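# Sort stickered items into matching colored containers

## Task

Put every item into the container whose color matches the color of the sticker on that item.

## Robot and tools

Robots and cameras: four identical i2rt Big YAM arms named arm1, arm2, arm3 and arm4. Each has six revolute joints, a two-finger gripper and a wrist camera (armN_cam_wrist). Four fixed room cameras also exist: cam_room_a1, cam_room_a2, cam_room_b1, cam_room_b2. Each foot (base_link) faces along its own +x. Calibrated feet, in metres with quaternion wxyz: arm1 (-0.644, +1.377, +0.914), q (+0.682, +0.007, +0.004, +0.731); arm2 (-0.655, -0.555, +0.928), q (+0.747, +0.002, +0.000, -0.665); arm3 (+0.651, -1.332, +0.868), q (+0.663, -0.004, -0.006, -0.748); arm4 (+0.648, +0.477, +0.879), q (+0.687, +0.001, +0.003, +0.727). Reach is roughly 1.0 m from the joint1 axis.

Frame: one shared scene frame, origin on the floor, +z up, metres. The hand point sits between the finger pads, about 1 cm behind the tips; the fingers extend along the hand's +z and open along its y. Printed hand poses can be off, more so when stretched out; a hand often settles a centimetre or more from where it was sent. hand_target is the pose the currently held joint targets imply.

move: optional keys arm1..arm4 (one object per arm; an omitted arm receives nothing new) plus cameras. Inside an arm's object:
- joints: absolute targets keyed by name, radians: joint1_rad -2.879..2.879 (base yaw, positive counter-clockwise from above, 0 = along the foot's facing); joint2_rad 0..3.141 (shoulder, 0 = upper arm pointing back, roughly level; positive lifts then swings forward); joint3_rad 0..3.019 (elbow, 0 = folded); joint4_rad -1.692..1.57 (hand pitch, positive tips fingers up); joint5_rad -1.57..1.57 (hand sideways, positive to the arm's right); joint6_rad -2.094..2.094 (hand roll, positive clockwise seen from behind). gripper_m is the absolute fingertip gap in metres, 0..0.093. Done tolerances: ±0.045, ±0.14, ±0.09, ±0.055, ±0.03, ±0.035 rad, gripper ±0.003 m.
- target: seven numbers [x, y, z, qw, qx, qy, qz], an absolute pose of the hand in the scene frame (metres, unit quaternion). The hand travels in a straight line from its hand_target toward it. When target is present, joints may contain only gripper_m.
- speed: peak path speed in m/s, 0.002..0.5, default 0.25; rotation is capped at twice that in rad/s. Only allowed with target.
All motions in one call start together. All hand paths in a call finish together, paced by the slowest; a path lasts 0.5 to 10 s and a whole action at most 15 s. Each control step clamps the commanded pose to within 100 mm and 20 degrees of the measured one. Paths ignore obstacles and the other arms; joint moves can swing wide. Out-of-range values are refused; unknown keys make the call invalid. After a refused call (or a stop during one), later move, wait and finished_scene calls in the same reply are skipped.

cameras (in move and wait): list of camera names, or "all"; omitted/null means all, [] means none.

wait: seconds 0..10; nothing new is commanded, returns state and images.
zoom_image: camera plus region [x0, y0, x1, y1] in pixels, top-left origin, at most 504 x 504, on a camera shown in the newest images.
read_manual: section "licences" only; no motion.
finished_scene: scene = current scene number; irreversible, and the goal must hold with the robots idle.

Reading results: a "pictures" line gives image order (frames may lag the state slightly). A "move" line reports each moved robot as done or its worst status. joint_status/hand_status words: off_target (stopped short, may still push); time_out (each joint gets a new target near where it stood and keeps pushing; on_its_own lists them, "held at" is the target not the reading; resend the reported position to relax it); not_followed, "joint command not followed" or "pose unreachable" (a self/arm-collision check withheld the targets; gripper commands still run; the arm may keep trying). Robots in the "as last shown" line were not commanded; their status reads "not commanded" and other lines repeat earlier values. Joint velocities in rad/s (gripper m/s), "within noise" if negligible. Joint torques, N m, arm joints only, include gravity and carry per-arm offsets; joints 3 and 4 wrap at ±28. MOTOR HOT appears at 85 °C; at 100 °C an OVER-TEMPERATURE FAULT drops that arm for 30-60 s or more, and affected keys show limit_stop_at_motor_heat (resend them). Time used shows elapsed time.

Gripper: gripping a rigid part at full force reads up to 0.005 m under its width (some read up to 0.002 over). Closed on nothing reads 0.000-0.003. In air the reading is up to 0.003 above the real gap. Slightly below the first-contact reading grips lightly; 0.005 below or more squeezes at the force limit (about 50-64 N per pad), crushing soft items. Open well past the reading to release.

Avoid: knocking items off the work area or floor; arms pressing or hitting each other (closing a gripper on another arm's fingers counts); long hard pushes or stretched holds that heat motors; releasing items while moving; drops and slams. Arms do not stop on contact. The simulation keeps running while you think, holding the last command. Loose objects may occasionally get a small push.

Each tool is called after "Emit:" by a JSON object that holds its "fn" and its "kwargs".

## Session

Emit:
{"fn": "move", "kwargs": {}}

Scene clock: 0.00 s.
Joint torques (N m): no reading
Motor temperatures (°C): arm1=[22 24 25 23 21 21 21] | arm2=[24 24 24 22 22 20 23] | arm3=[24 24 23 24 24 23 23] | arm4=[23 21 22 22 25 21 24]
Heat: arm1: hottest joint3_rad 25 °C; arm2: hottest joint1_rad 24 °C; arm3: hottest joint1_rad 24 °C; arm4: hottest joint5_rad 25 °C.
Joint velocities: within noise
arm1.joint_positions: joint1_rad=-0.126 joint2_rad=+0.534 joint3_rad=+1.403 joint4_rad=-1.611 joint5_rad=-0.026 joint6_rad=-0.127 gripper_m=+0.09396
arm1.joint_status: not commanded
arm1.hand: x=-0.6307 y=+1.5344 z=+1.4214 quat_wxyz=(-0.298, +0.671, -0.622, -0.272) (m; scene frame)
arm1.hand_target: x=-0.6306 y=+1.5327 z=+1.4326 quat_wxyz=(-0.308, +0.666, -0.618, -0.280) (m; scene frame)
arm1.hand_status: not commanded
arm2.joint_positions: joint1_rad=-0.045 joint2_rad=+0.390 joint3_rad=+1.428 joint4_rad=-1.186 joint5_rad=+0.166 joint6_rad=-0.774 gripper_m=+0.09396
arm2.joint_status: not commanded
arm2.hand: x=-0.6756 y=-0.6916 z=+1.5578 quat_wxyz=(-0.217, -0.319, -0.688, +0.615) (m; scene frame)
arm2.hand_target: x=-0.6760 y=-0.6854 z=+1.5652 quat_wxyz=(-0.221, -0.317, -0.681, +0.622) (m; scene frame)
arm2.hand_status: not commanded
arm3.joint_positions: joint1_rad=+0.075 joint2_rad=+0.276 joint3_rad=+1.523 joint4_rad=-1.599 joint5_rad=-0.185 joint6_rad=-0.597 gripper_m=+0.09396
arm3.joint_status: not commanded
arm3.hand: x=+0.6803 y=-1.3506 z=+1.4452 quat_wxyz=(-0.326, -0.350, -0.735, +0.481) (m; scene frame)
arm3.hand_target: x=+0.6804 y=-1.3484 z=+1.4507 quat_wxyz=(-0.328, -0.347, -0.731, +0.487) (m; scene frame)
arm3.hand_status: not commanded
arm4.joint_positions: joint1_rad=+0.109 joint2_rad=+0.555 joint3_rad=+1.556 joint4_rad=-1.251 joint5_rad=+0.178 joint6_rad=-0.775 gripper_m=+0.09396
arm4.joint_status: not commanded
arm4.hand: x=+0.6522 y=+0.6599 z=+1.5276 quat_wxyz=(-0.572, +0.731, -0.297, -0.221) (m; scene frame)
arm4.hand_target: x=+0.6531 y=+0.6547 z=+1.5360 quat_wxyz=(-0.580, +0.725, -0.296, -0.226) (m; scene frame)
arm4.hand_status: not commanded
pictures: arm1_cam_wrist, arm2_cam_wrist, arm3_cam_wrist, arm4_cam_wrist, cam_room_a1, cam_room_a2, cam_room_b1, cam_room_b2
Images, in order (width x height): arm1_cam_wrist 672x504, arm2_cam_wrist 672x504, arm3_cam_wrist 672x504, arm4_cam_wrist 672x504, cam_room_a1 672x504, cam_room_a2 672x504, cam_room_b1 672x504, cam_room_b2 672x504.

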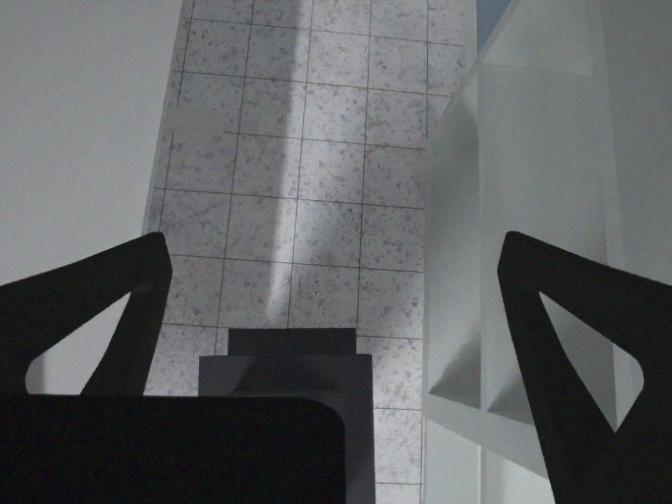

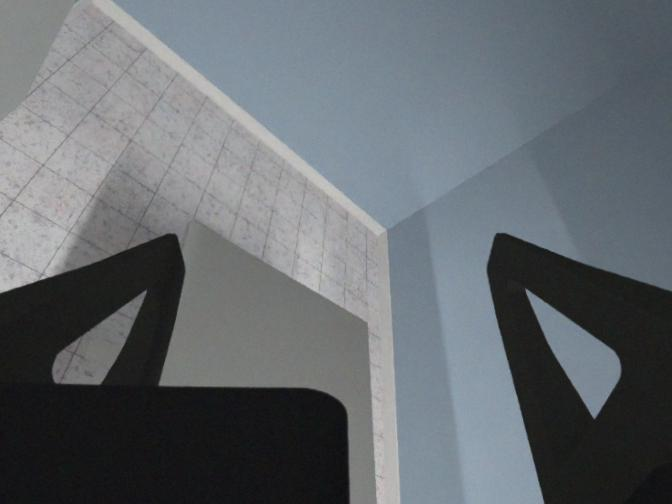

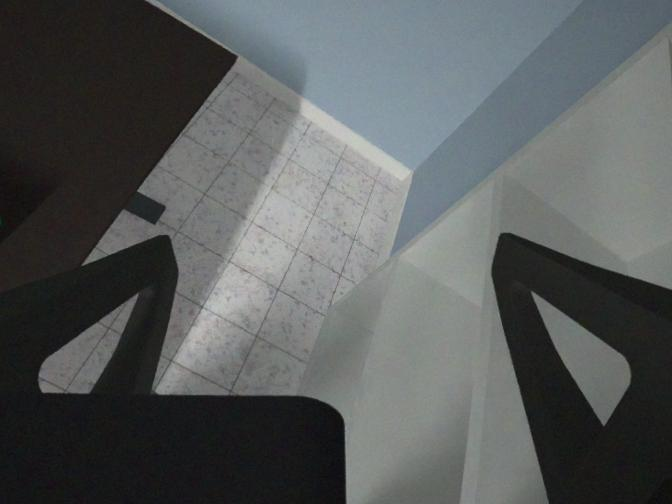

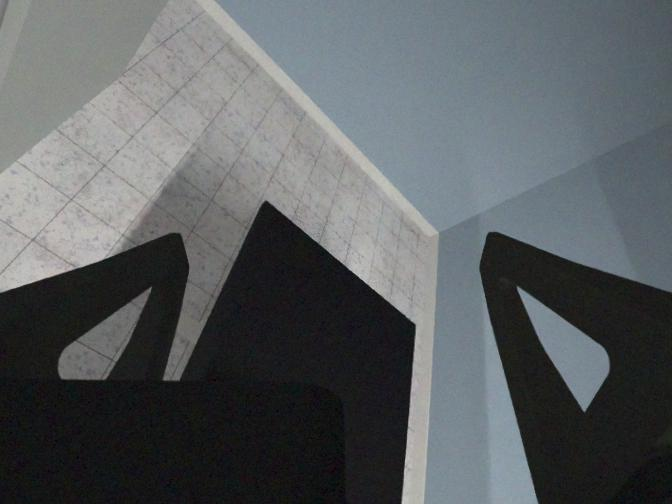

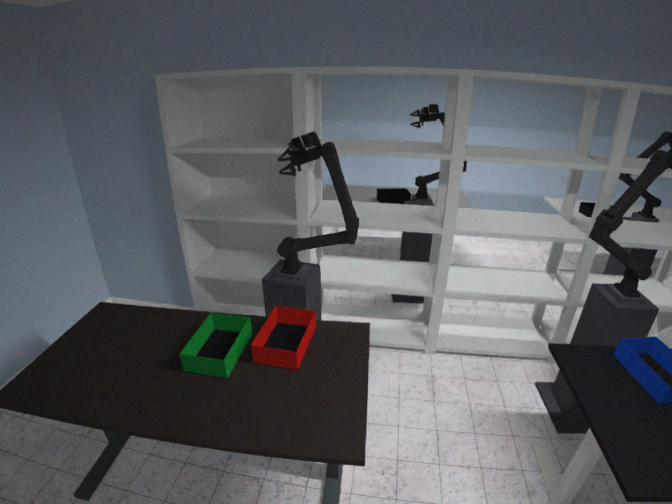

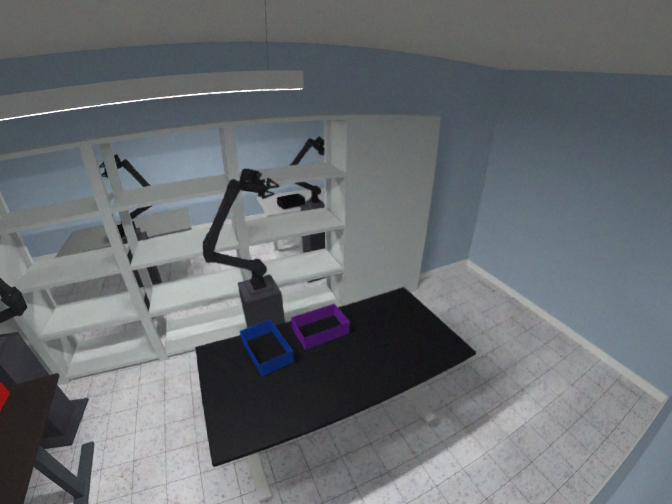

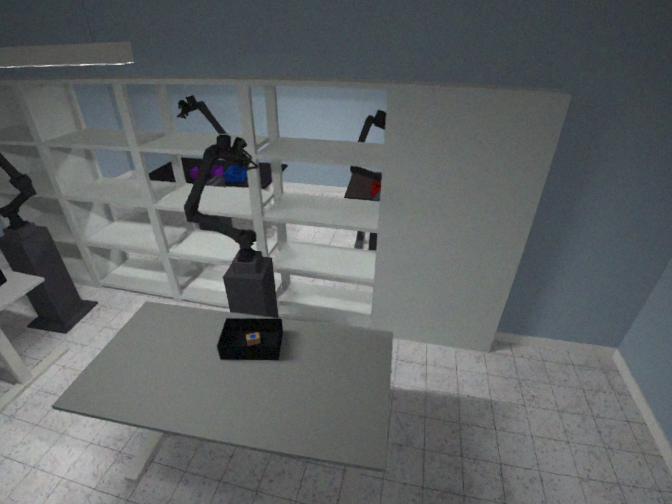

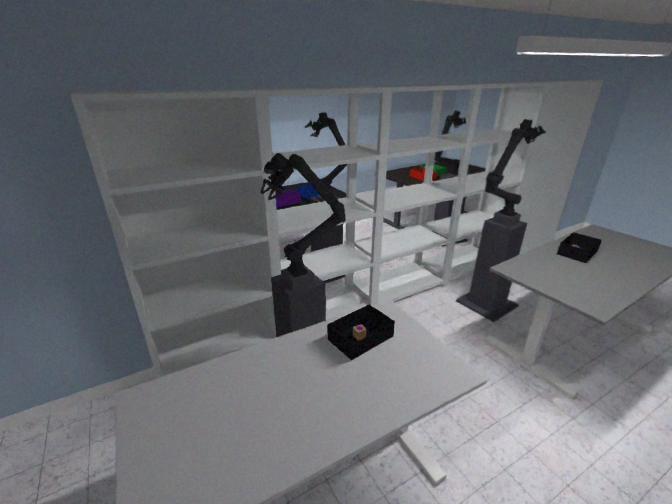

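Emit:
{"fn": "zoom_image", "kwargs": {"camera": "cam_room_b1", "region": [50, 280, 400, 480]}}

Emit:
{"fn": "zoom_image", "kwargs": {"camera": "cam_room_b2", "region": [300, 280, 500, 420]}}

Emit:
{"fn": "zoom_image", "kwargs": {"camera": "cam_room_b1", "region": [0, 60, 504, 360]}}

Emit:
{"fn": "zoom_image", "kwargs": {"camera": "cam_room_b2", "region": [168, 60, 672, 360]}}

Emit:
{"fn": "zoom_image", "kwargs": {"camera": "cam_room_a1", "region": [150, 60, 654, 438]}}

Emit:
{"fn": "zoom_image", "kwargs": {"camera": "cam_room_a2", "region": [0, 60, 504, 438]}}

Scaled by 1.440.

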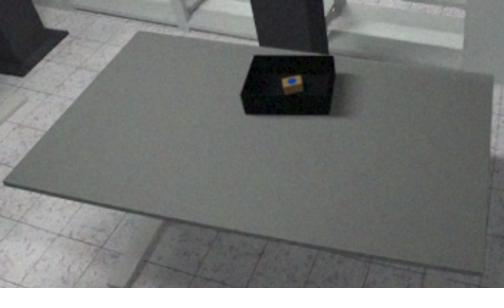

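Scaled by 2.520.

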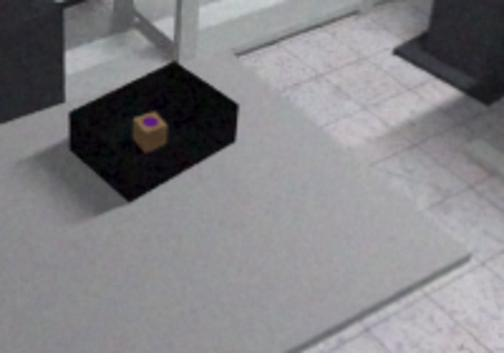

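Scaled by 1.000.

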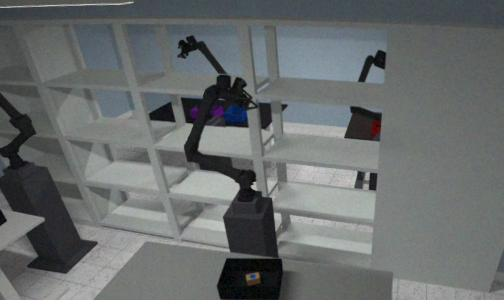

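Scaled by 1.000.

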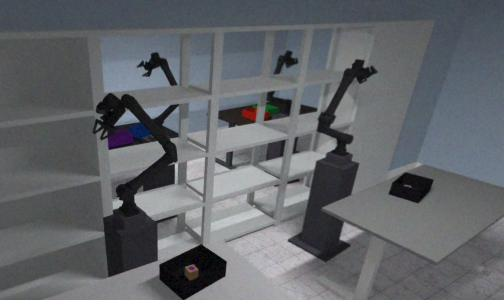

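Scaled by 1.000.

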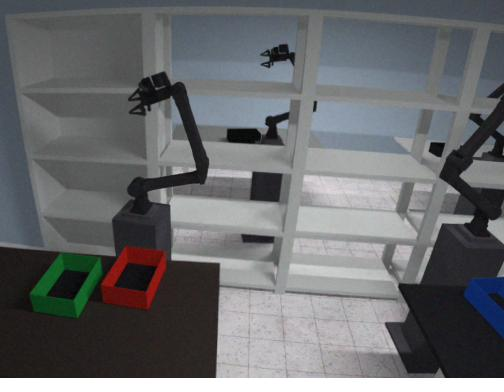

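Scaled by 1.000.

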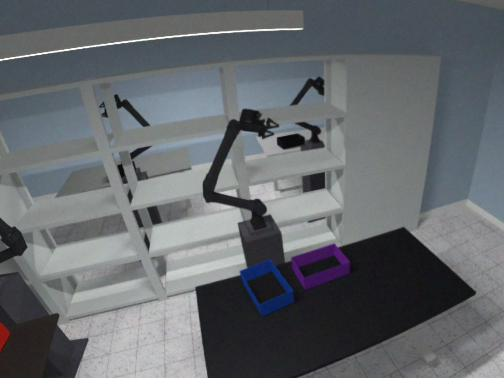

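Emit:
{"fn": "move", "kwargs": {"arm1": {"joints": {"joint2_rad": 1.3, "joint3_rad": 1.3, "joint4_rad": -1.45, "joint5_rad": 0, "joint6_rad": 0}}, "arm2": {"joints": {"joint2_rad": 1.3, "joint3_rad": 1.3, "joint4_rad": -1.45, "joint5_rad": 0, "joint6_rad": 0}}, "arm3": {"joints": {"joint2_rad": 1.3, "joint3_rad": 1.3, "joint4_rad": -1.45, "joint5_rad": 0, "joint6_rad": 0}}, "arm4": {"joints": {"joint2_rad": 1.3, "joint3_rad": 1.3, "joint4_rad": -1.45, "joint5_rad": 0, "joint6_rad": 0}}}}

Scene clock: 82.53 s.
Joint torques (N m): arm1=[-1.61 -8.47 11.97 1.07 0.07 0.11] | arm2=[0.79 -10.81 10.95 0.54 -0.16 0.19] | arm3=[1.38 -11.52 8.95 0.39 0.13 0.02] | arm4=[1.14 -10.75 9.55 -0.2 -0.06 0.19]
Motor temperatures (°C): arm1=[22 24 29 23 21 21 21] | arm2=[24 25 28 23 22 20 23] | arm3=[24 25 25 24 24 23 23] | arm4=[23 22 28 22 24 21 24]
Heat: arm1: hottest joint3_rad 29 °C; arm2: hottest joint3_rad 28 °C; arm3: hottest joint2_rad 25 °C; arm4: hottest joint3_rad 28 °C.
move: arm1 done; arm2 done; arm3 done; arm4 done
Joint velocities: within noise
arm1.joint_positions: joint1_rad=-0.126 joint2_rad=+1.311 joint3_rad=+1.284 joint4_rad=-1.459 joint5_rad=-0.002 joint6_rad=-0.008 gripper_m=+0.09396
arm1.joint_status: all done
arm1.hand: x=-0.6172 y=+1.7688 z=+1.1732 quat_wxyz=(-0.025, +0.689, -0.724, -0.036) (m; scene frame)
arm1.hand_target: x=-0.6165 y=+1.7735 z=+1.1841 quat_wxyz=(-0.039, +0.685, -0.726, -0.048) (m; scene frame)
arm1.hand_status: not commanded
arm2.joint_positions: joint1_rad=-0.045 joint2_rad=+1.292 joint3_rad=+1.304 joint4_rad=-1.438 joint5_rad=+0.003 joint6_rad=-0.015 gripper_m=+0.09396
arm2.joint_status: all done
arm2.hand: x=-0.6280 y=-0.9556 z=+1.2014 quat_wxyz=(-0.051, -0.674, -0.735, +0.049) (m; scene frame)
arm2.hand_target: x=-0.6276 y=-0.9527 z=+1.1964 quat_wxyz=(-0.044, -0.680, -0.731, +0.039) (m; scene frame)
arm2.hand_status: not commanded
arm3.joint_positions: joint1_rad=+0.075 joint2_rad=+1.307 joint3_rad=+1.297 joint4_rad=-1.455 joint5_rad=-0.003 joint6_rad=-0.008 gripper_m=+0.09396
arm3.joint_status: all done
arm3.hand: x=+0.6325 y=-1.7241 z=+1.1386 quat_wxyz=(-0.043, -0.719, -0.692, +0.042) (m; scene frame)
arm3.hand_target: x=+0.6320 y=-1.7250 z=+1.1425 quat_wxyz=(-0.047, -0.721, -0.689, +0.048) (m; scene frame)
arm3.hand_status: not commanded
arm4.joint_positions: joint1_rad=+0.109 joint2_rad=+1.297 joint3_rad=+1.286 joint4_rad=-1.439 joint5_rad=+0.003 joint6_rad=-0.014 gripper_m=+0.09396
arm4.joint_status: all done
arm4.hand: x=+0.5849 y=+0.8691 z=+1.1431 quat_wxyz=(-0.037, +0.766, -0.640, -0.045) (m; scene frame)
arm4.hand_target: x=+0.5841 y=+0.8704 z=+1.1477 quat_wxyz=(-0.036, +0.762, -0.645, -0.047) (m; scene frame)
arm4.hand_status: not commanded
pictures: arm1_cam_wrist, arm2_cam_wrist, arm3_cam_wrist, arm4_cam_wrist, cam_room_a1, cam_room_a2, cam_room_b1, cam_room_b2
Images, in order (width x height): arm1_cam_wrist 672x504, arm2_cam_wrist 672x504, arm3_cam_wrist 672x504, arm4_cam_wrist 672x504, cam_room_a1 672x504, cam_room_a2 672x504, cam_room_b1 672x504, cam_room_b2 672x504.

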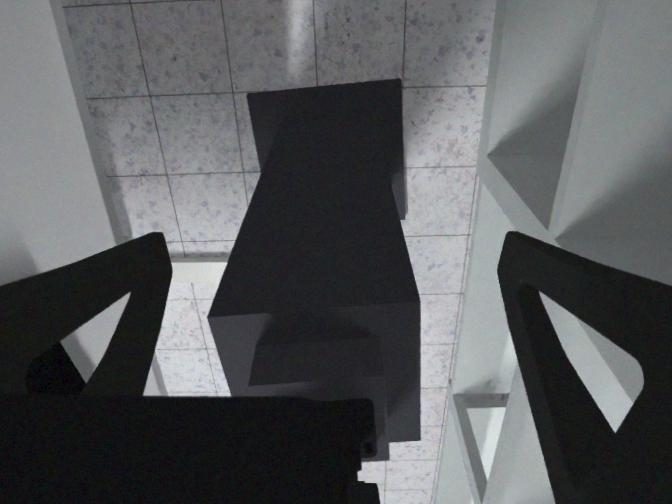

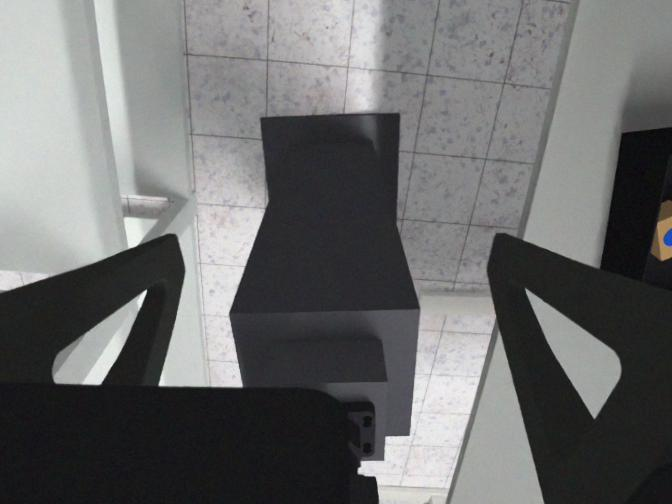

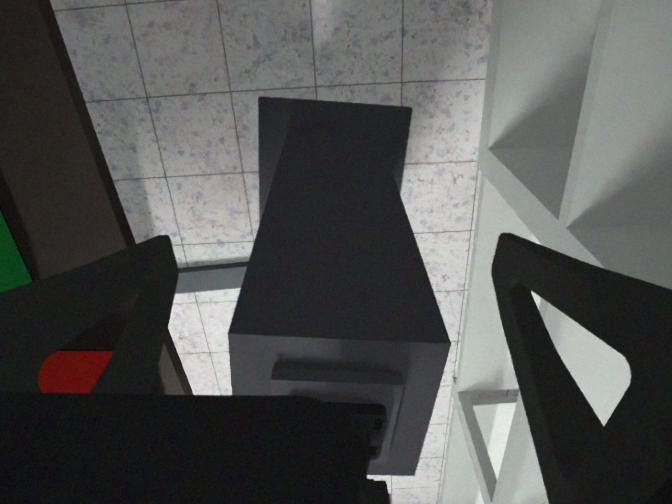

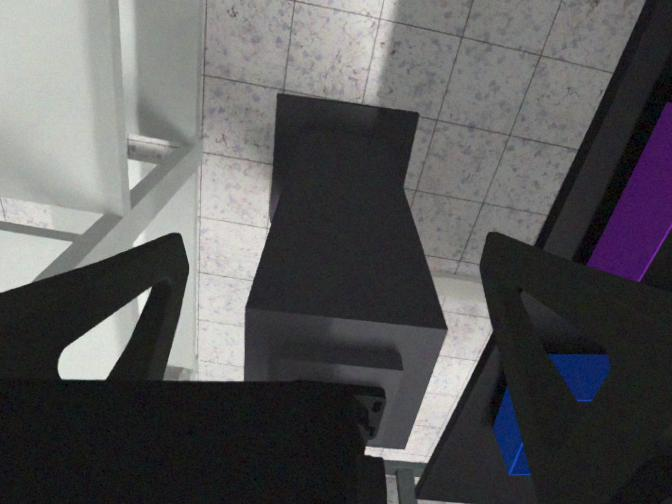

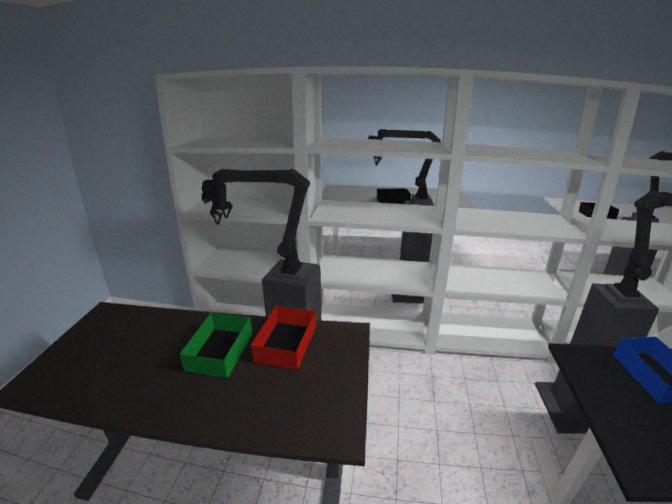

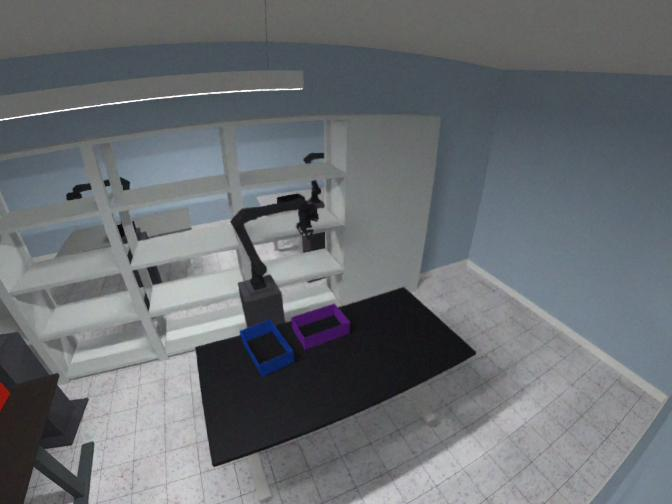

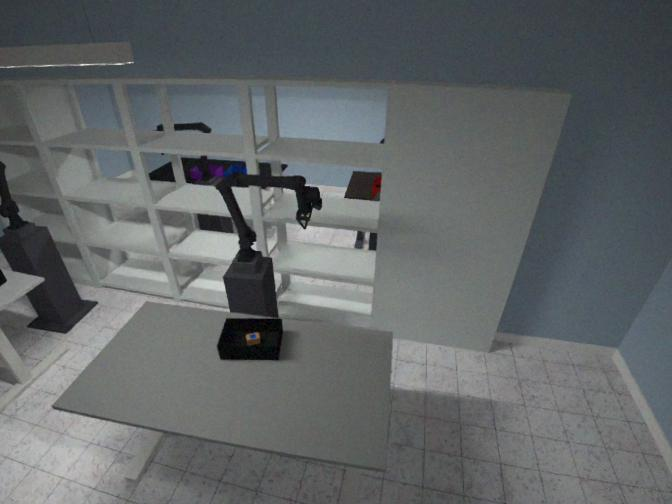

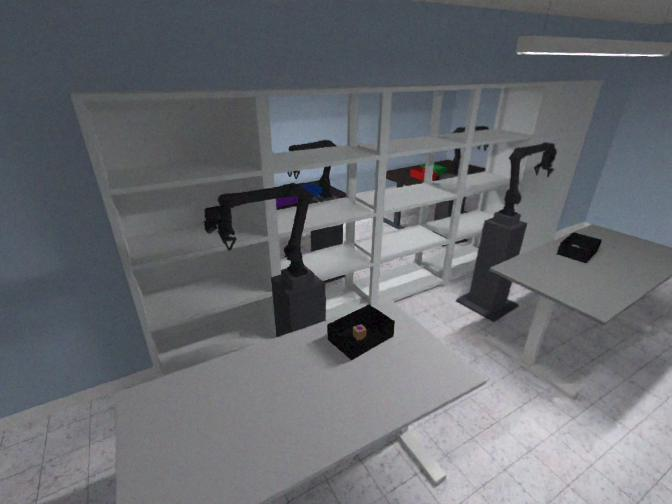

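Emit:
{"fn": "move", "kwargs": {"arm1": {"joints": {"joint1_rad": 1.5, "joint4_rad": -1.1}}, "arm2": {"joints": {"joint1_rad": -1.69, "joint4_rad": -1.1}}, "arm3": {"joints": {"joint1_rad": 1.69, "joint4_rad": -1.1}}, "arm4": {"joints": {"joint1_rad": -1.63, "joint4_rad": -1.1}}}}

Scene clock: 101.17 s.
Joint torques (N m): arm1=[-1.32 -9.05 12.6 1.59 0.08 0.1] | arm2=[1.08 -11.63 11.55 1.95 -0.06 0.18] | arm3=[1.08 -12.28 9.46 1.05 0.08 0.01] | arm4=[1.08 -11.4 10.24 0.96 0.03 0.16]
Motor temperatures (°C): arm1=[22 25 31 23 21 21 21] | arm2=[24 25 29 22 22 20 23] | arm3=[24 25 26 24 24 23 23] | arm4=[23 22 30 22 24 21 24]
Heat: arm1: hottest joint3_rad 31 °C; arm2: hottest joint3_rad 29 °C; arm3: hottest joint3_rad 26 °C; arm4: hottest joint3_rad 30 °C.
move: arm1 done; arm2 done; arm3 done; arm4 done
Joint velocities: within noise
arm1.joint_positions: joint1_rad=+1.503 joint2_rad=+1.311 joint3_rad=+1.284 joint4_rad=-1.110 joint5_rad=-0.002 joint6_rad=-0.006 gripper_m=+0.09398
arm1.joint_status: all done
arm1.hand: x=-1.1147 y=+1.3765 z=+1.2017 quat_wxyz=(-0.001, +0.975, +0.003, -0.223) (m; scene frame)
arm1.hand_target: x=-1.1186 y=+1.3780 z=+1.2159 quat_wxyz=(-0.001, +0.971, -0.001, -0.241) (m; scene frame)
arm1.hand_status: not commanded
arm2.joint_positions: joint1_rad=-1.695 joint2_rad=+1.292 joint3_rad=+1.304 joint4_rad=-1.107 joint5_rad=+0.001 joint6_rad=-0.012 gripper_m=+0.09398
arm2.joint_status: all done
arm2.hand: x=-1.1332 y=-0.5520 z=+1.2264 quat_wxyz=(+0.004, -0.972, -0.003, +0.234) (m; scene frame)
arm2.hand_target: x=-1.1351 y=-0.5546 z=+1.2216 quat_wxyz=(+0.002, -0.973, +0.001, +0.232) (m; scene frame)
arm2.hand_status: not commanded
arm3.joint_positions: joint1_rad=+1.690 joint2_rad=+1.307 joint3_rad=+1.297 joint4_rad=-1.105 joint5_rad=-0.001 joint6_rad=-0.006 gripper_m=+0.09398
arm3.joint_status: all done
arm3.hand: x=+1.1293 y=-1.3285 z=+1.1574 quat_wxyz=(-0.226, +0.004, -0.974, +0.007) (m; scene frame)
arm3.hand_target: x=+1.1300 y=-1.3287 z=+1.1625 quat_wxyz=(-0.234, +0.001, -0.972, +0.007) (m; scene frame)
arm3.hand_status: not commanded
arm4.joint_positions: joint1_rad=-1.635 joint2_rad=+1.297 joint3_rad=+1.286 joint4_rad=-1.106 joint5_rad=+0.001 joint6_rad=-0.012 gripper_m=+0.09398
arm4.joint_status: all done
arm4.hand: x=+1.1236 y=+0.4740 z=+1.1649 quat_wxyz=(-0.222, +0.002, -0.975, +0.004) (m; scene frame)
arm4.hand_target: x=+1.1287 y=+0.4767 z=+1.1714 quat_wxyz=(-0.231, -0.001, -0.973, +0.002) (m; scene frame)
arm4.hand_status: not commanded
pictures: arm1_cam_wrist, arm2_cam_wrist, arm3_cam_wrist, arm4_cam_wrist, cam_room_a1, cam_room_a2, cam_room_b1, cam_room_b2
Images, in order (width x height): arm1_cam_wrist 672x504, arm2_cam_wrist 672x504, arm3_cam_wrist 672x504, arm4_cam_wrist 672x504, cam_room_a1 672x504, cam_room_a2 672x504, cam_room_b1 672x504, cam_room_b2 672x504.

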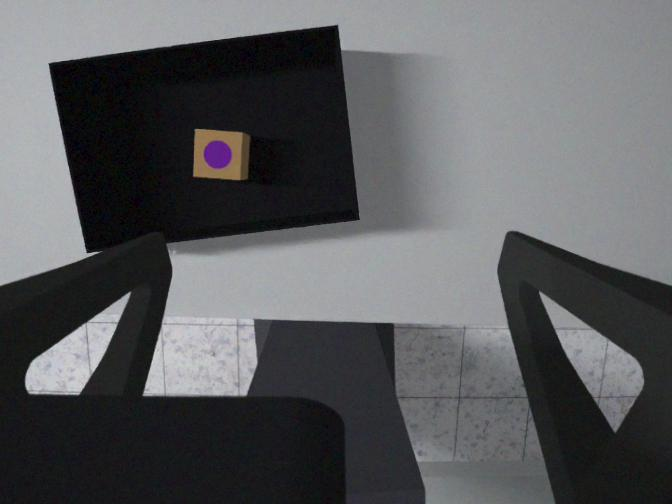

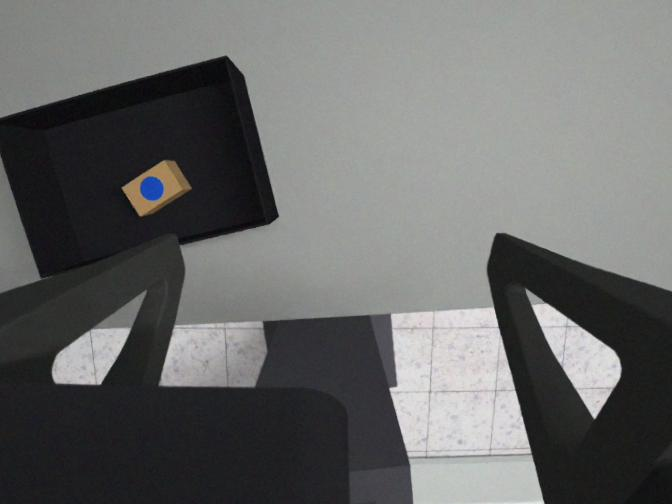

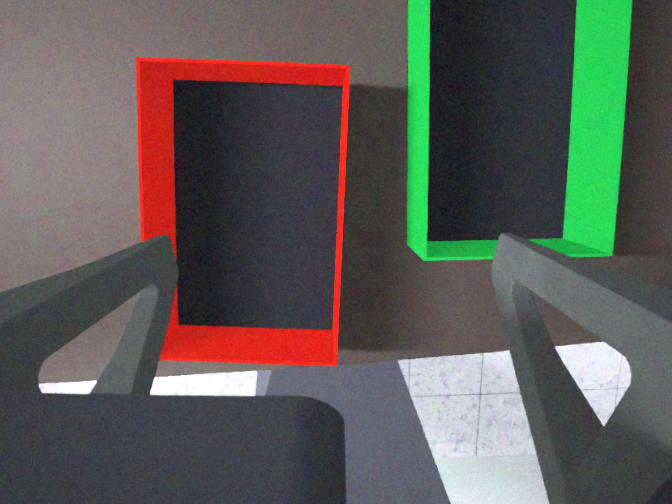

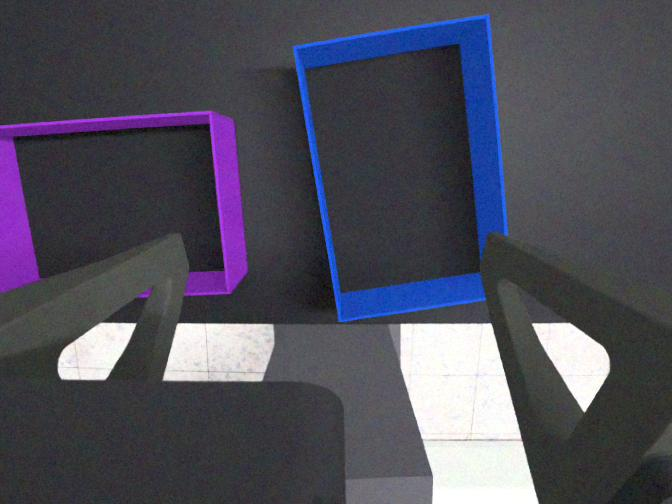

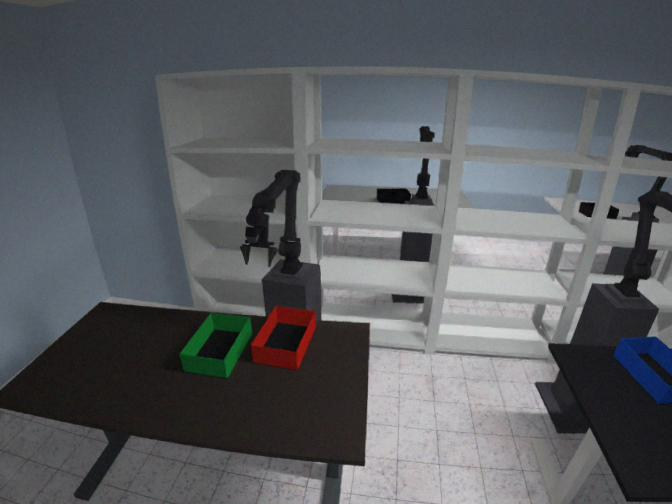

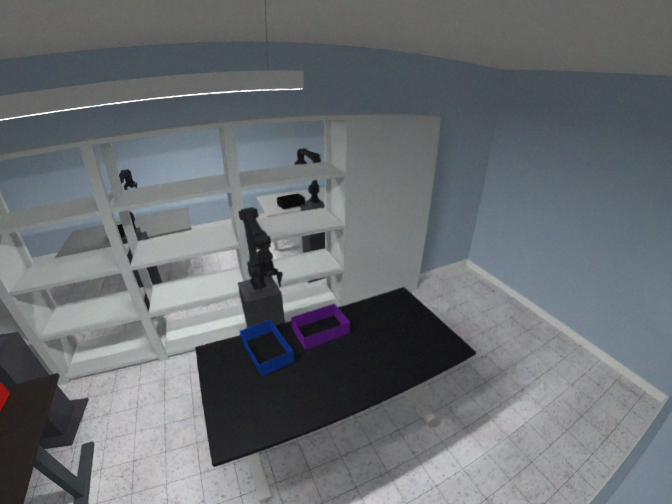

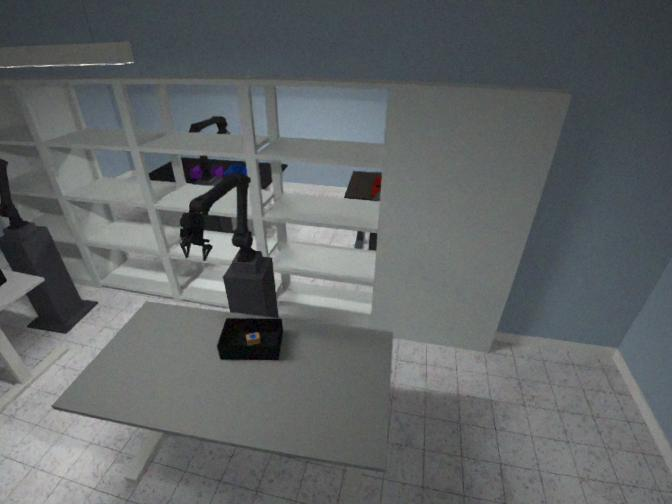

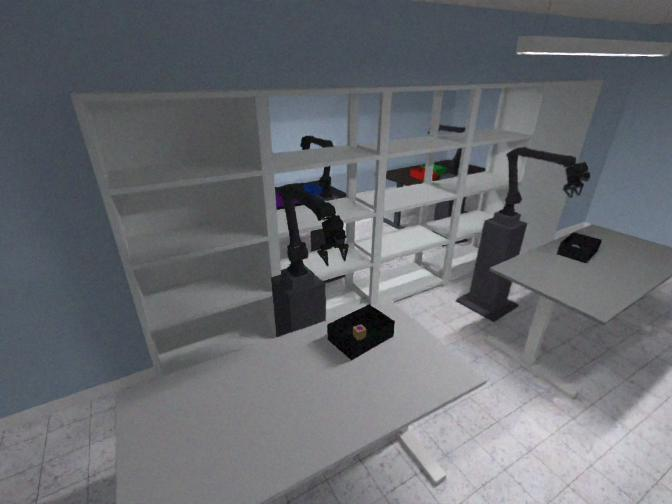

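Emit:
{"fn": "zoom_image", "kwargs": {"camera": "arm1_cam_wrist", "region": [40, 20, 370, 260]}}

Emit:
{"fn": "zoom_image", "kwargs": {"camera": "arm2_cam_wrist", "region": [0, 40, 330, 280]}}

Emit:
{"fn": "move", "kwargs": {"arm1": {"target": [-1.1147, 1.3265, 1.0817, -0.001, 0.975, 0.003, -0.223]}, "arm2": {"target": [-1.1332, -0.6020, 1.1064, 0.004, -0.972, -0.003, 0.234]}, "arm3": {"target": [1.1293, -1.3785, 1.0574, -0.226, 0.004, -0.974, 0.007]}, "arm4": {"target": [1.1236, 0.4240, 1.0649, -0.222, 0.002, -0.975, 0.004]}, "cameras": ["arm1_cam_wrist", "arm2_cam_wrist", "arm3_cam_wrist", "arm4_cam_wrist"]}}

Scaled by 1.527.

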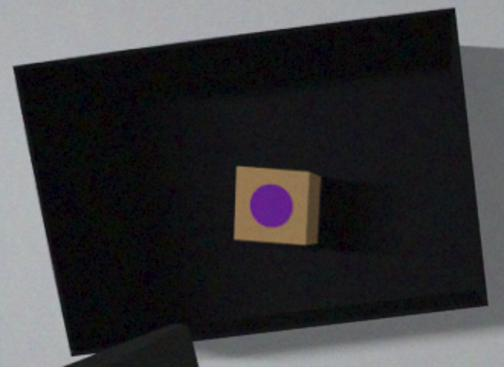

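Scaled by 1.527.

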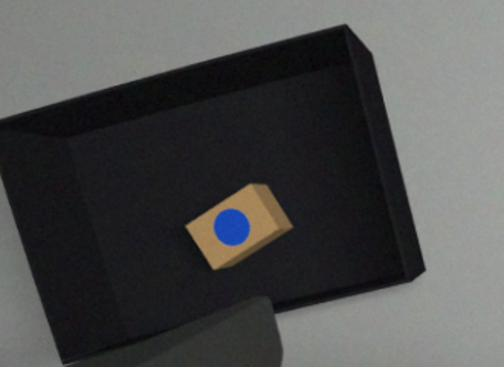

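Scene clock: 135.63 s.
Joint torques (N m): arm1=[-1.14 -8.35 11.36 1.81 0.1 0.11] | arm2=[1.08 -11.22 10.71 2.4 0.19 0.21] | arm3=[0.44 -11.93 8.92 1.43 -0.12 -0.13] | arm4=[0.44 -10.46 8.84 1.25 -0.07 -0.07]
Motor temperatures (°C): arm1=[22 25 33 23 21 21 21] | arm2=[24 25 30 22 22 20 23] | arm3=[24 25 28 24 24 23 23] | arm4=[23 22 34 22 24 21 24]
Heat: arm1: hottest joint3_rad 33 °C; arm2: hottest joint3_rad 30 °C; arm3: hottest joint3_rad 28 °C; arm4: hottest joint3_rad 34 °C.
move: arm1 done; arm2 done; arm3 done; arm4 done
Joint velocities: within noise
arm1.joint_positions: joint1_rad=+1.622 joint2_rad=+1.375 joint3_rad=+1.014 joint4_rad=-0.806 joint5_rad=+0.049 joint6_rad=+0.101 gripper_m=+0.09398
arm1.joint_status: not commanded
arm1.hand: x=-1.1074 y=+1.3296 z=+1.0753 quat_wxyz=(-0.003, +0.978, +0.005, -0.209) (m; scene frame)
arm1.hand_target: x=-1.1145 y=+1.3265 z=+1.0818 quat_wxyz=(-0.001, +0.975, +0.003, -0.223) (m; scene frame)
arm1.hand_status: done (0.010 m and 1.7 deg from the pose sent, 0.130 m and 0.1 deg at the start)
arm2.joint_positions: joint1_rad=-1.574 joint2_rad=+1.332 joint3_rad=+1.047 joint4_rad=-0.806 joint5_rad=+0.054 joint6_rad=+0.084 gripper_m=+0.09398
arm2.joint_status: not commanded
arm2.hand: x=-1.1316 y=-0.6006 z=+1.1162 quat_wxyz=(+0.004, -0.971, -0.009, +0.238) (m; scene frame)
arm2.hand_target: x=-1.1330 y=-0.6020 z=+1.1065 quat_wxyz=(+0.004, -0.972, -0.003, +0.234) (m; scene frame)
arm2.hand_status: done (0.010 m and 0.8 deg from the pose sent, 0.130 m and 0.1 deg at the start)
arm3.joint_positions: joint1_rad=+1.580 joint2_rad=+1.353 joint3_rad=+1.074 joint4_rad=-0.853 joint5_rad=-0.051 joint6_rad=-0.106 gripper_m=+0.09398
arm3.joint_status: not commanded
arm3.hand: x=+1.1264 y=-1.3739 z=+1.0557 quat_wxyz=(-0.219, +0.004, -0.976, +0.006) (m; scene frame)
arm3.hand_target: x=+1.1293 y=-1.3785 z=+1.0575 quat_wxyz=(-0.226, +0.004, -0.974, +0.007) (m; scene frame)
arm3.hand_status: done (0.006 m and 0.8 deg from the pose sent, 0.112 m and 0.0 deg at the start)
arm4.joint_positions: joint1_rad=-1.756 joint2_rad=+1.333 joint3_rad=+1.065 joint4_rad=-0.856 joint5_rad=-0.050 joint6_rad=-0.108 gripper_m=+0.09398
arm4.joint_status: not commanded
arm4.hand: x=+1.1191 y=+0.4251 z=+1.0692 quat_wxyz=(-0.221, -0.004, -0.975, +0.004) (m; scene frame)
arm4.hand_target: x=+1.1235 y=+0.4239 z=+1.0650 quat_wxyz=(-0.222, +0.002, -0.975, +0.004) (m; scene frame)
arm4.hand_status: done (0.006 m and 0.7 deg from the pose sent, 0.112 m and 0.0 deg at the start)
pictures: arm1_cam_wrist, arm2_cam_wrist, arm3_cam_wrist, arm4_cam_wrist
Images, in order (width x height): arm1_cam_wrist 672x504, arm2_cam_wrist 672x504, arm3_cam_wrist 672x504, arm4_cam_wrist 672x504.

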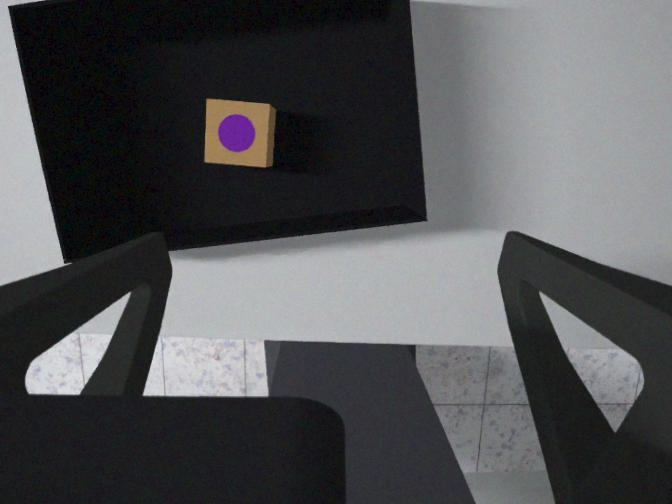

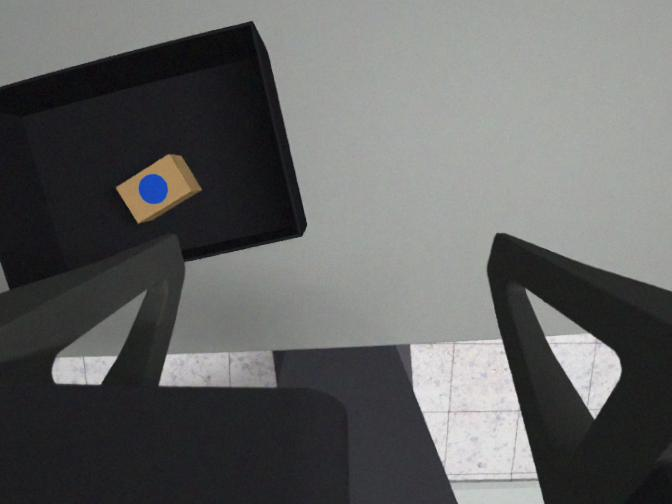

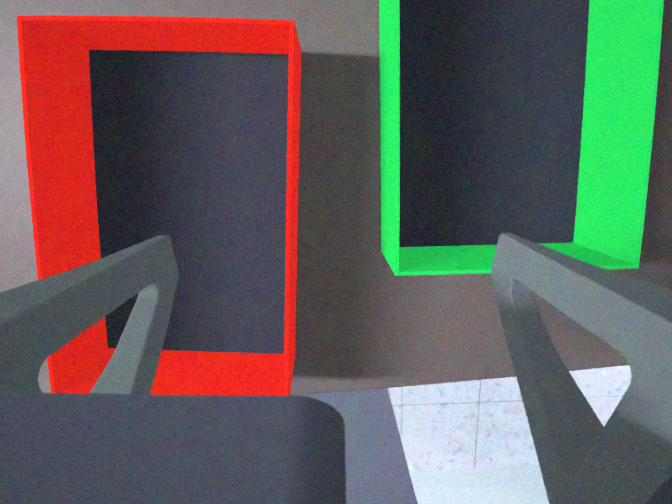

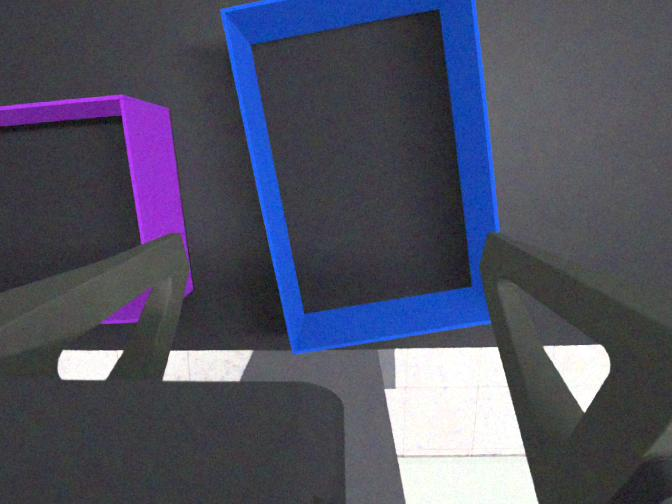

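Emit:
{"fn": "move", "kwargs": {"arm1": {"target": [-1.1145, 1.1965, 1.0818, -0.001, 0.975, 0.003, -0.223]}, "arm2": {"target": [-1.133, -0.732, 1.0965, 0.004, -0.972, -0.003, 0.234]}, "arm3": {"target": [1.1293, -1.2285, 1.0575, -0.226, 0.004, -0.974, 0.007]}, "arm4": {"target": [1.1235, 0.574, 1.0650, -0.222, 0.002, -0.975, 0.004]}, "cameras": ["arm1_cam_wrist", "arm2_cam_wrist", "arm3_cam_wrist", "arm4_cam_wrist"]}}

Emit:
{"fn": "zoom_image", "kwargs": {"camera": "arm1_cam_wrist", "region": [100, 20, 600, 270]}}

Emit:
{"fn": "zoom_image", "kwargs": {"camera": "arm2_cam_wrist", "region": [100, 20, 600, 270]}}

Scene clock: 162.27 s.
Joint torques (N m): arm1=[-1.44 -8.53 15.68 0.75 0.23 0.12] | arm2=[0.26 -12.04 15.83 1.76 0.32 0.21] | arm3=[0.91 -11.22 11.26 0.69 0.23 0.04] | arm4=[-0.32 -9.99 10.78 0.87 0.28 0.14]
Motor temperatures (°C): arm1=[22 25 34 23 21 21 21] | arm2=[24 25 30 22 22 20 23] | arm3=[24 25 28 24 24 23 23] | arm4=[23 22 32 22 24 21 24]
Heat: arm1: hottest joint3_rad 34 °C; arm2: hottest joint3_rad 30 °C; arm3: hottest joint3_rad 28 °C; arm4: hottest joint3_rad 32 °C.
move: arm1 off_target; arm2 off_target; arm3 off_target; arm4 off_target
Joint velocities: within noise
arm1.joint_positions: joint1_rad=+1.927 joint2_rad=+1.457 joint3_rad=+1.062 joint4_rad=-0.814 joint5_rad=+0.170 joint6_rad=+0.374 gripper_m=+0.09398
arm1.joint_status: not commanded
arm1.hand: x=-1.0955 y=+1.2038 z=+1.0606 quat_wxyz=(-0.008, +0.979, +0.010, -0.205) (m; scene frame)
arm1.hand_target: x=-1.1133 y=+1.1971 z=+1.0820 quat_wxyz=(-0.001, +0.975, +0.003, -0.223) (m; scene frame)
arm1.hand_status: off_target (0.029 m and 2.4 deg from the pose sent, 0.134 m and 1.6 deg at the start)
arm2.joint_positions: joint1_rad=-1.265 joint2_rad=+1.428 joint3_rad=+1.057 joint4_rad=-0.806 joint5_rad=+0.186 joint6_rad=+0.356 gripper_m=+0.09398
arm2.joint_status: not commanded
arm2.hand: x=-1.1102 y=-0.7252 z=+1.0789 quat_wxyz=(+0.012, -0.977, -0.015, +0.214) (m; scene frame)
arm2.hand_target: x=-1.1317 y=-0.7315 z=+1.0969 quat_wxyz=(+0.004, -0.972, -0.003, +0.234) (m; scene frame)
arm2.hand_status: off_target (0.030 m and 2.9 deg from the pose sent, 0.133 m and 0.8 deg at the start)
arm3.joint_positions: joint1_rad=+1.939 joint2_rad=+1.367 joint3_rad=+1.074 joint4_rad=-0.853 joint5_rad=+0.104 joint6_rad=+0.208 gripper_m=+0.09398
arm3.joint_status: not commanded
arm3.hand: x=+1.1189 y=-1.2297 z=+1.0479 quat_wxyz=(-0.217, +0.010, -0.976, +0.009) (m; scene frame)
arm3.hand_target: x=+1.1290 y=-1.2285 z=+1.0576 quat_wxyz=(-0.226, +0.004, -0.974, +0.007) (m; scene frame)
arm3.hand_status: off_target (0.014 m and 1.3 deg from the pose sent, 0.145 m and 0.8 deg at the start)
arm4.joint_positions: joint1_rad=-1.381 joint2_rad=+1.347 joint3_rad=+1.061 joint4_rad=-0.855 joint5_rad=+0.104 joint6_rad=+0.197 gripper_m=+0.09398
arm4.joint_status: not commanded
arm4.hand: x=+1.1113 y=+0.5756 z=+1.0611 quat_wxyz=(-0.217, +0.014, -0.976, +0.004) (m; scene frame)
arm4.hand_target: x=+1.1231 y=+0.5739 z=+1.0648 quat_wxyz=(-0.222, +0.002, -0.975, +0.004) (m; scene frame)
arm4.hand_status: off_target (0.013 m and 1.5 deg from the pose sent, 0.149 m and 0.7 deg at the start)
pictures: arm1_cam_wrist, arm2_cam_wrist, arm3_cam_wrist, arm4_cam_wrist
Images, in order (width x height): arm1_cam_wrist 672x504, arm2_cam_wrist 672x504, arm3_cam_wrist 672x504, arm4_cam_wrist 672x504.

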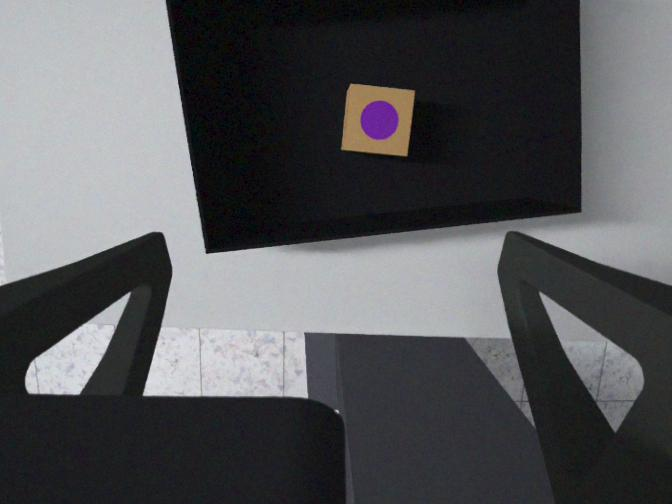

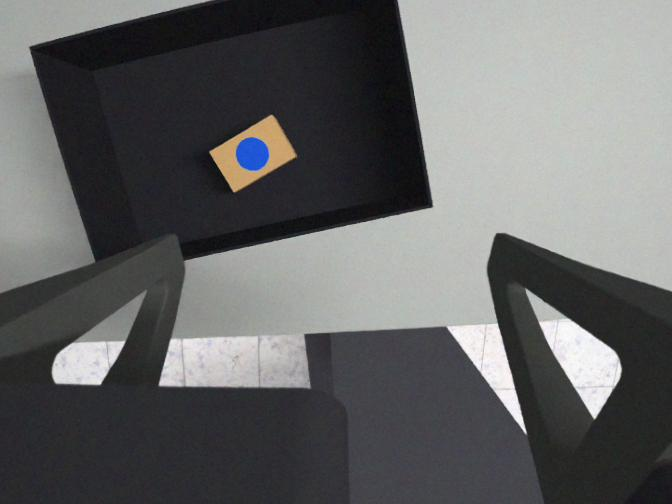

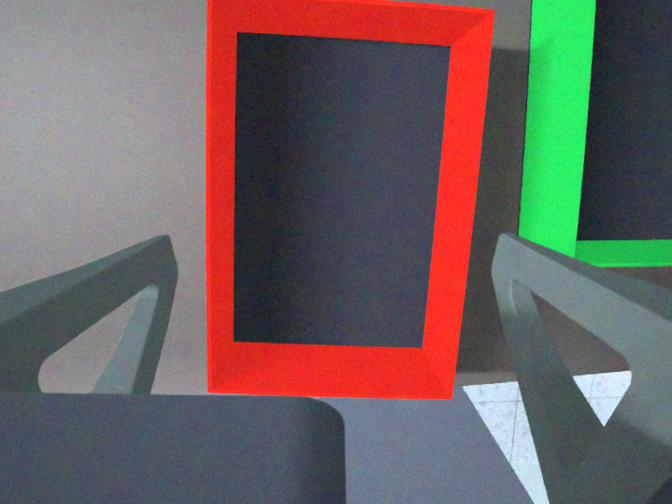

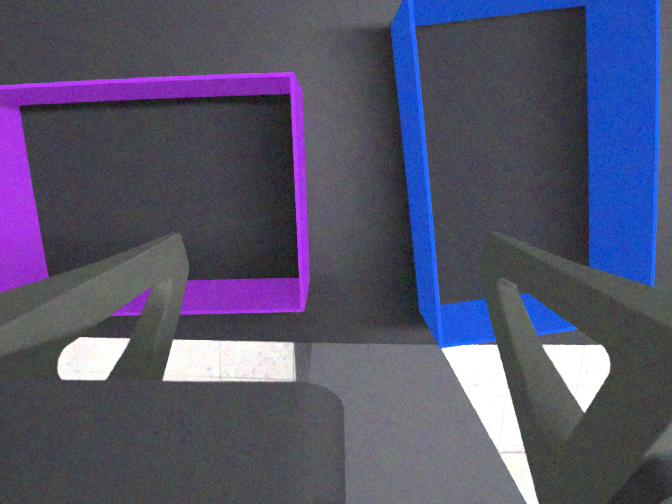

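Scaled by 1.008.

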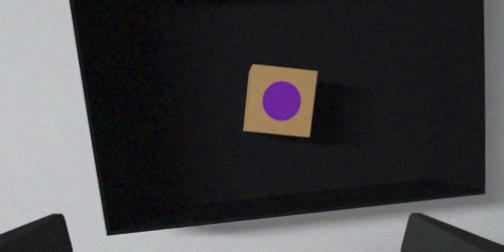

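Scaled by 1.008.

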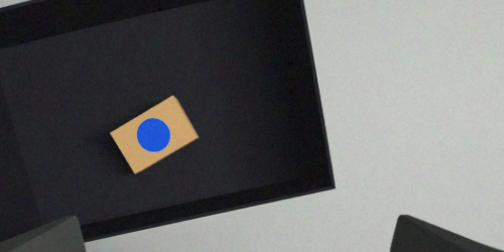

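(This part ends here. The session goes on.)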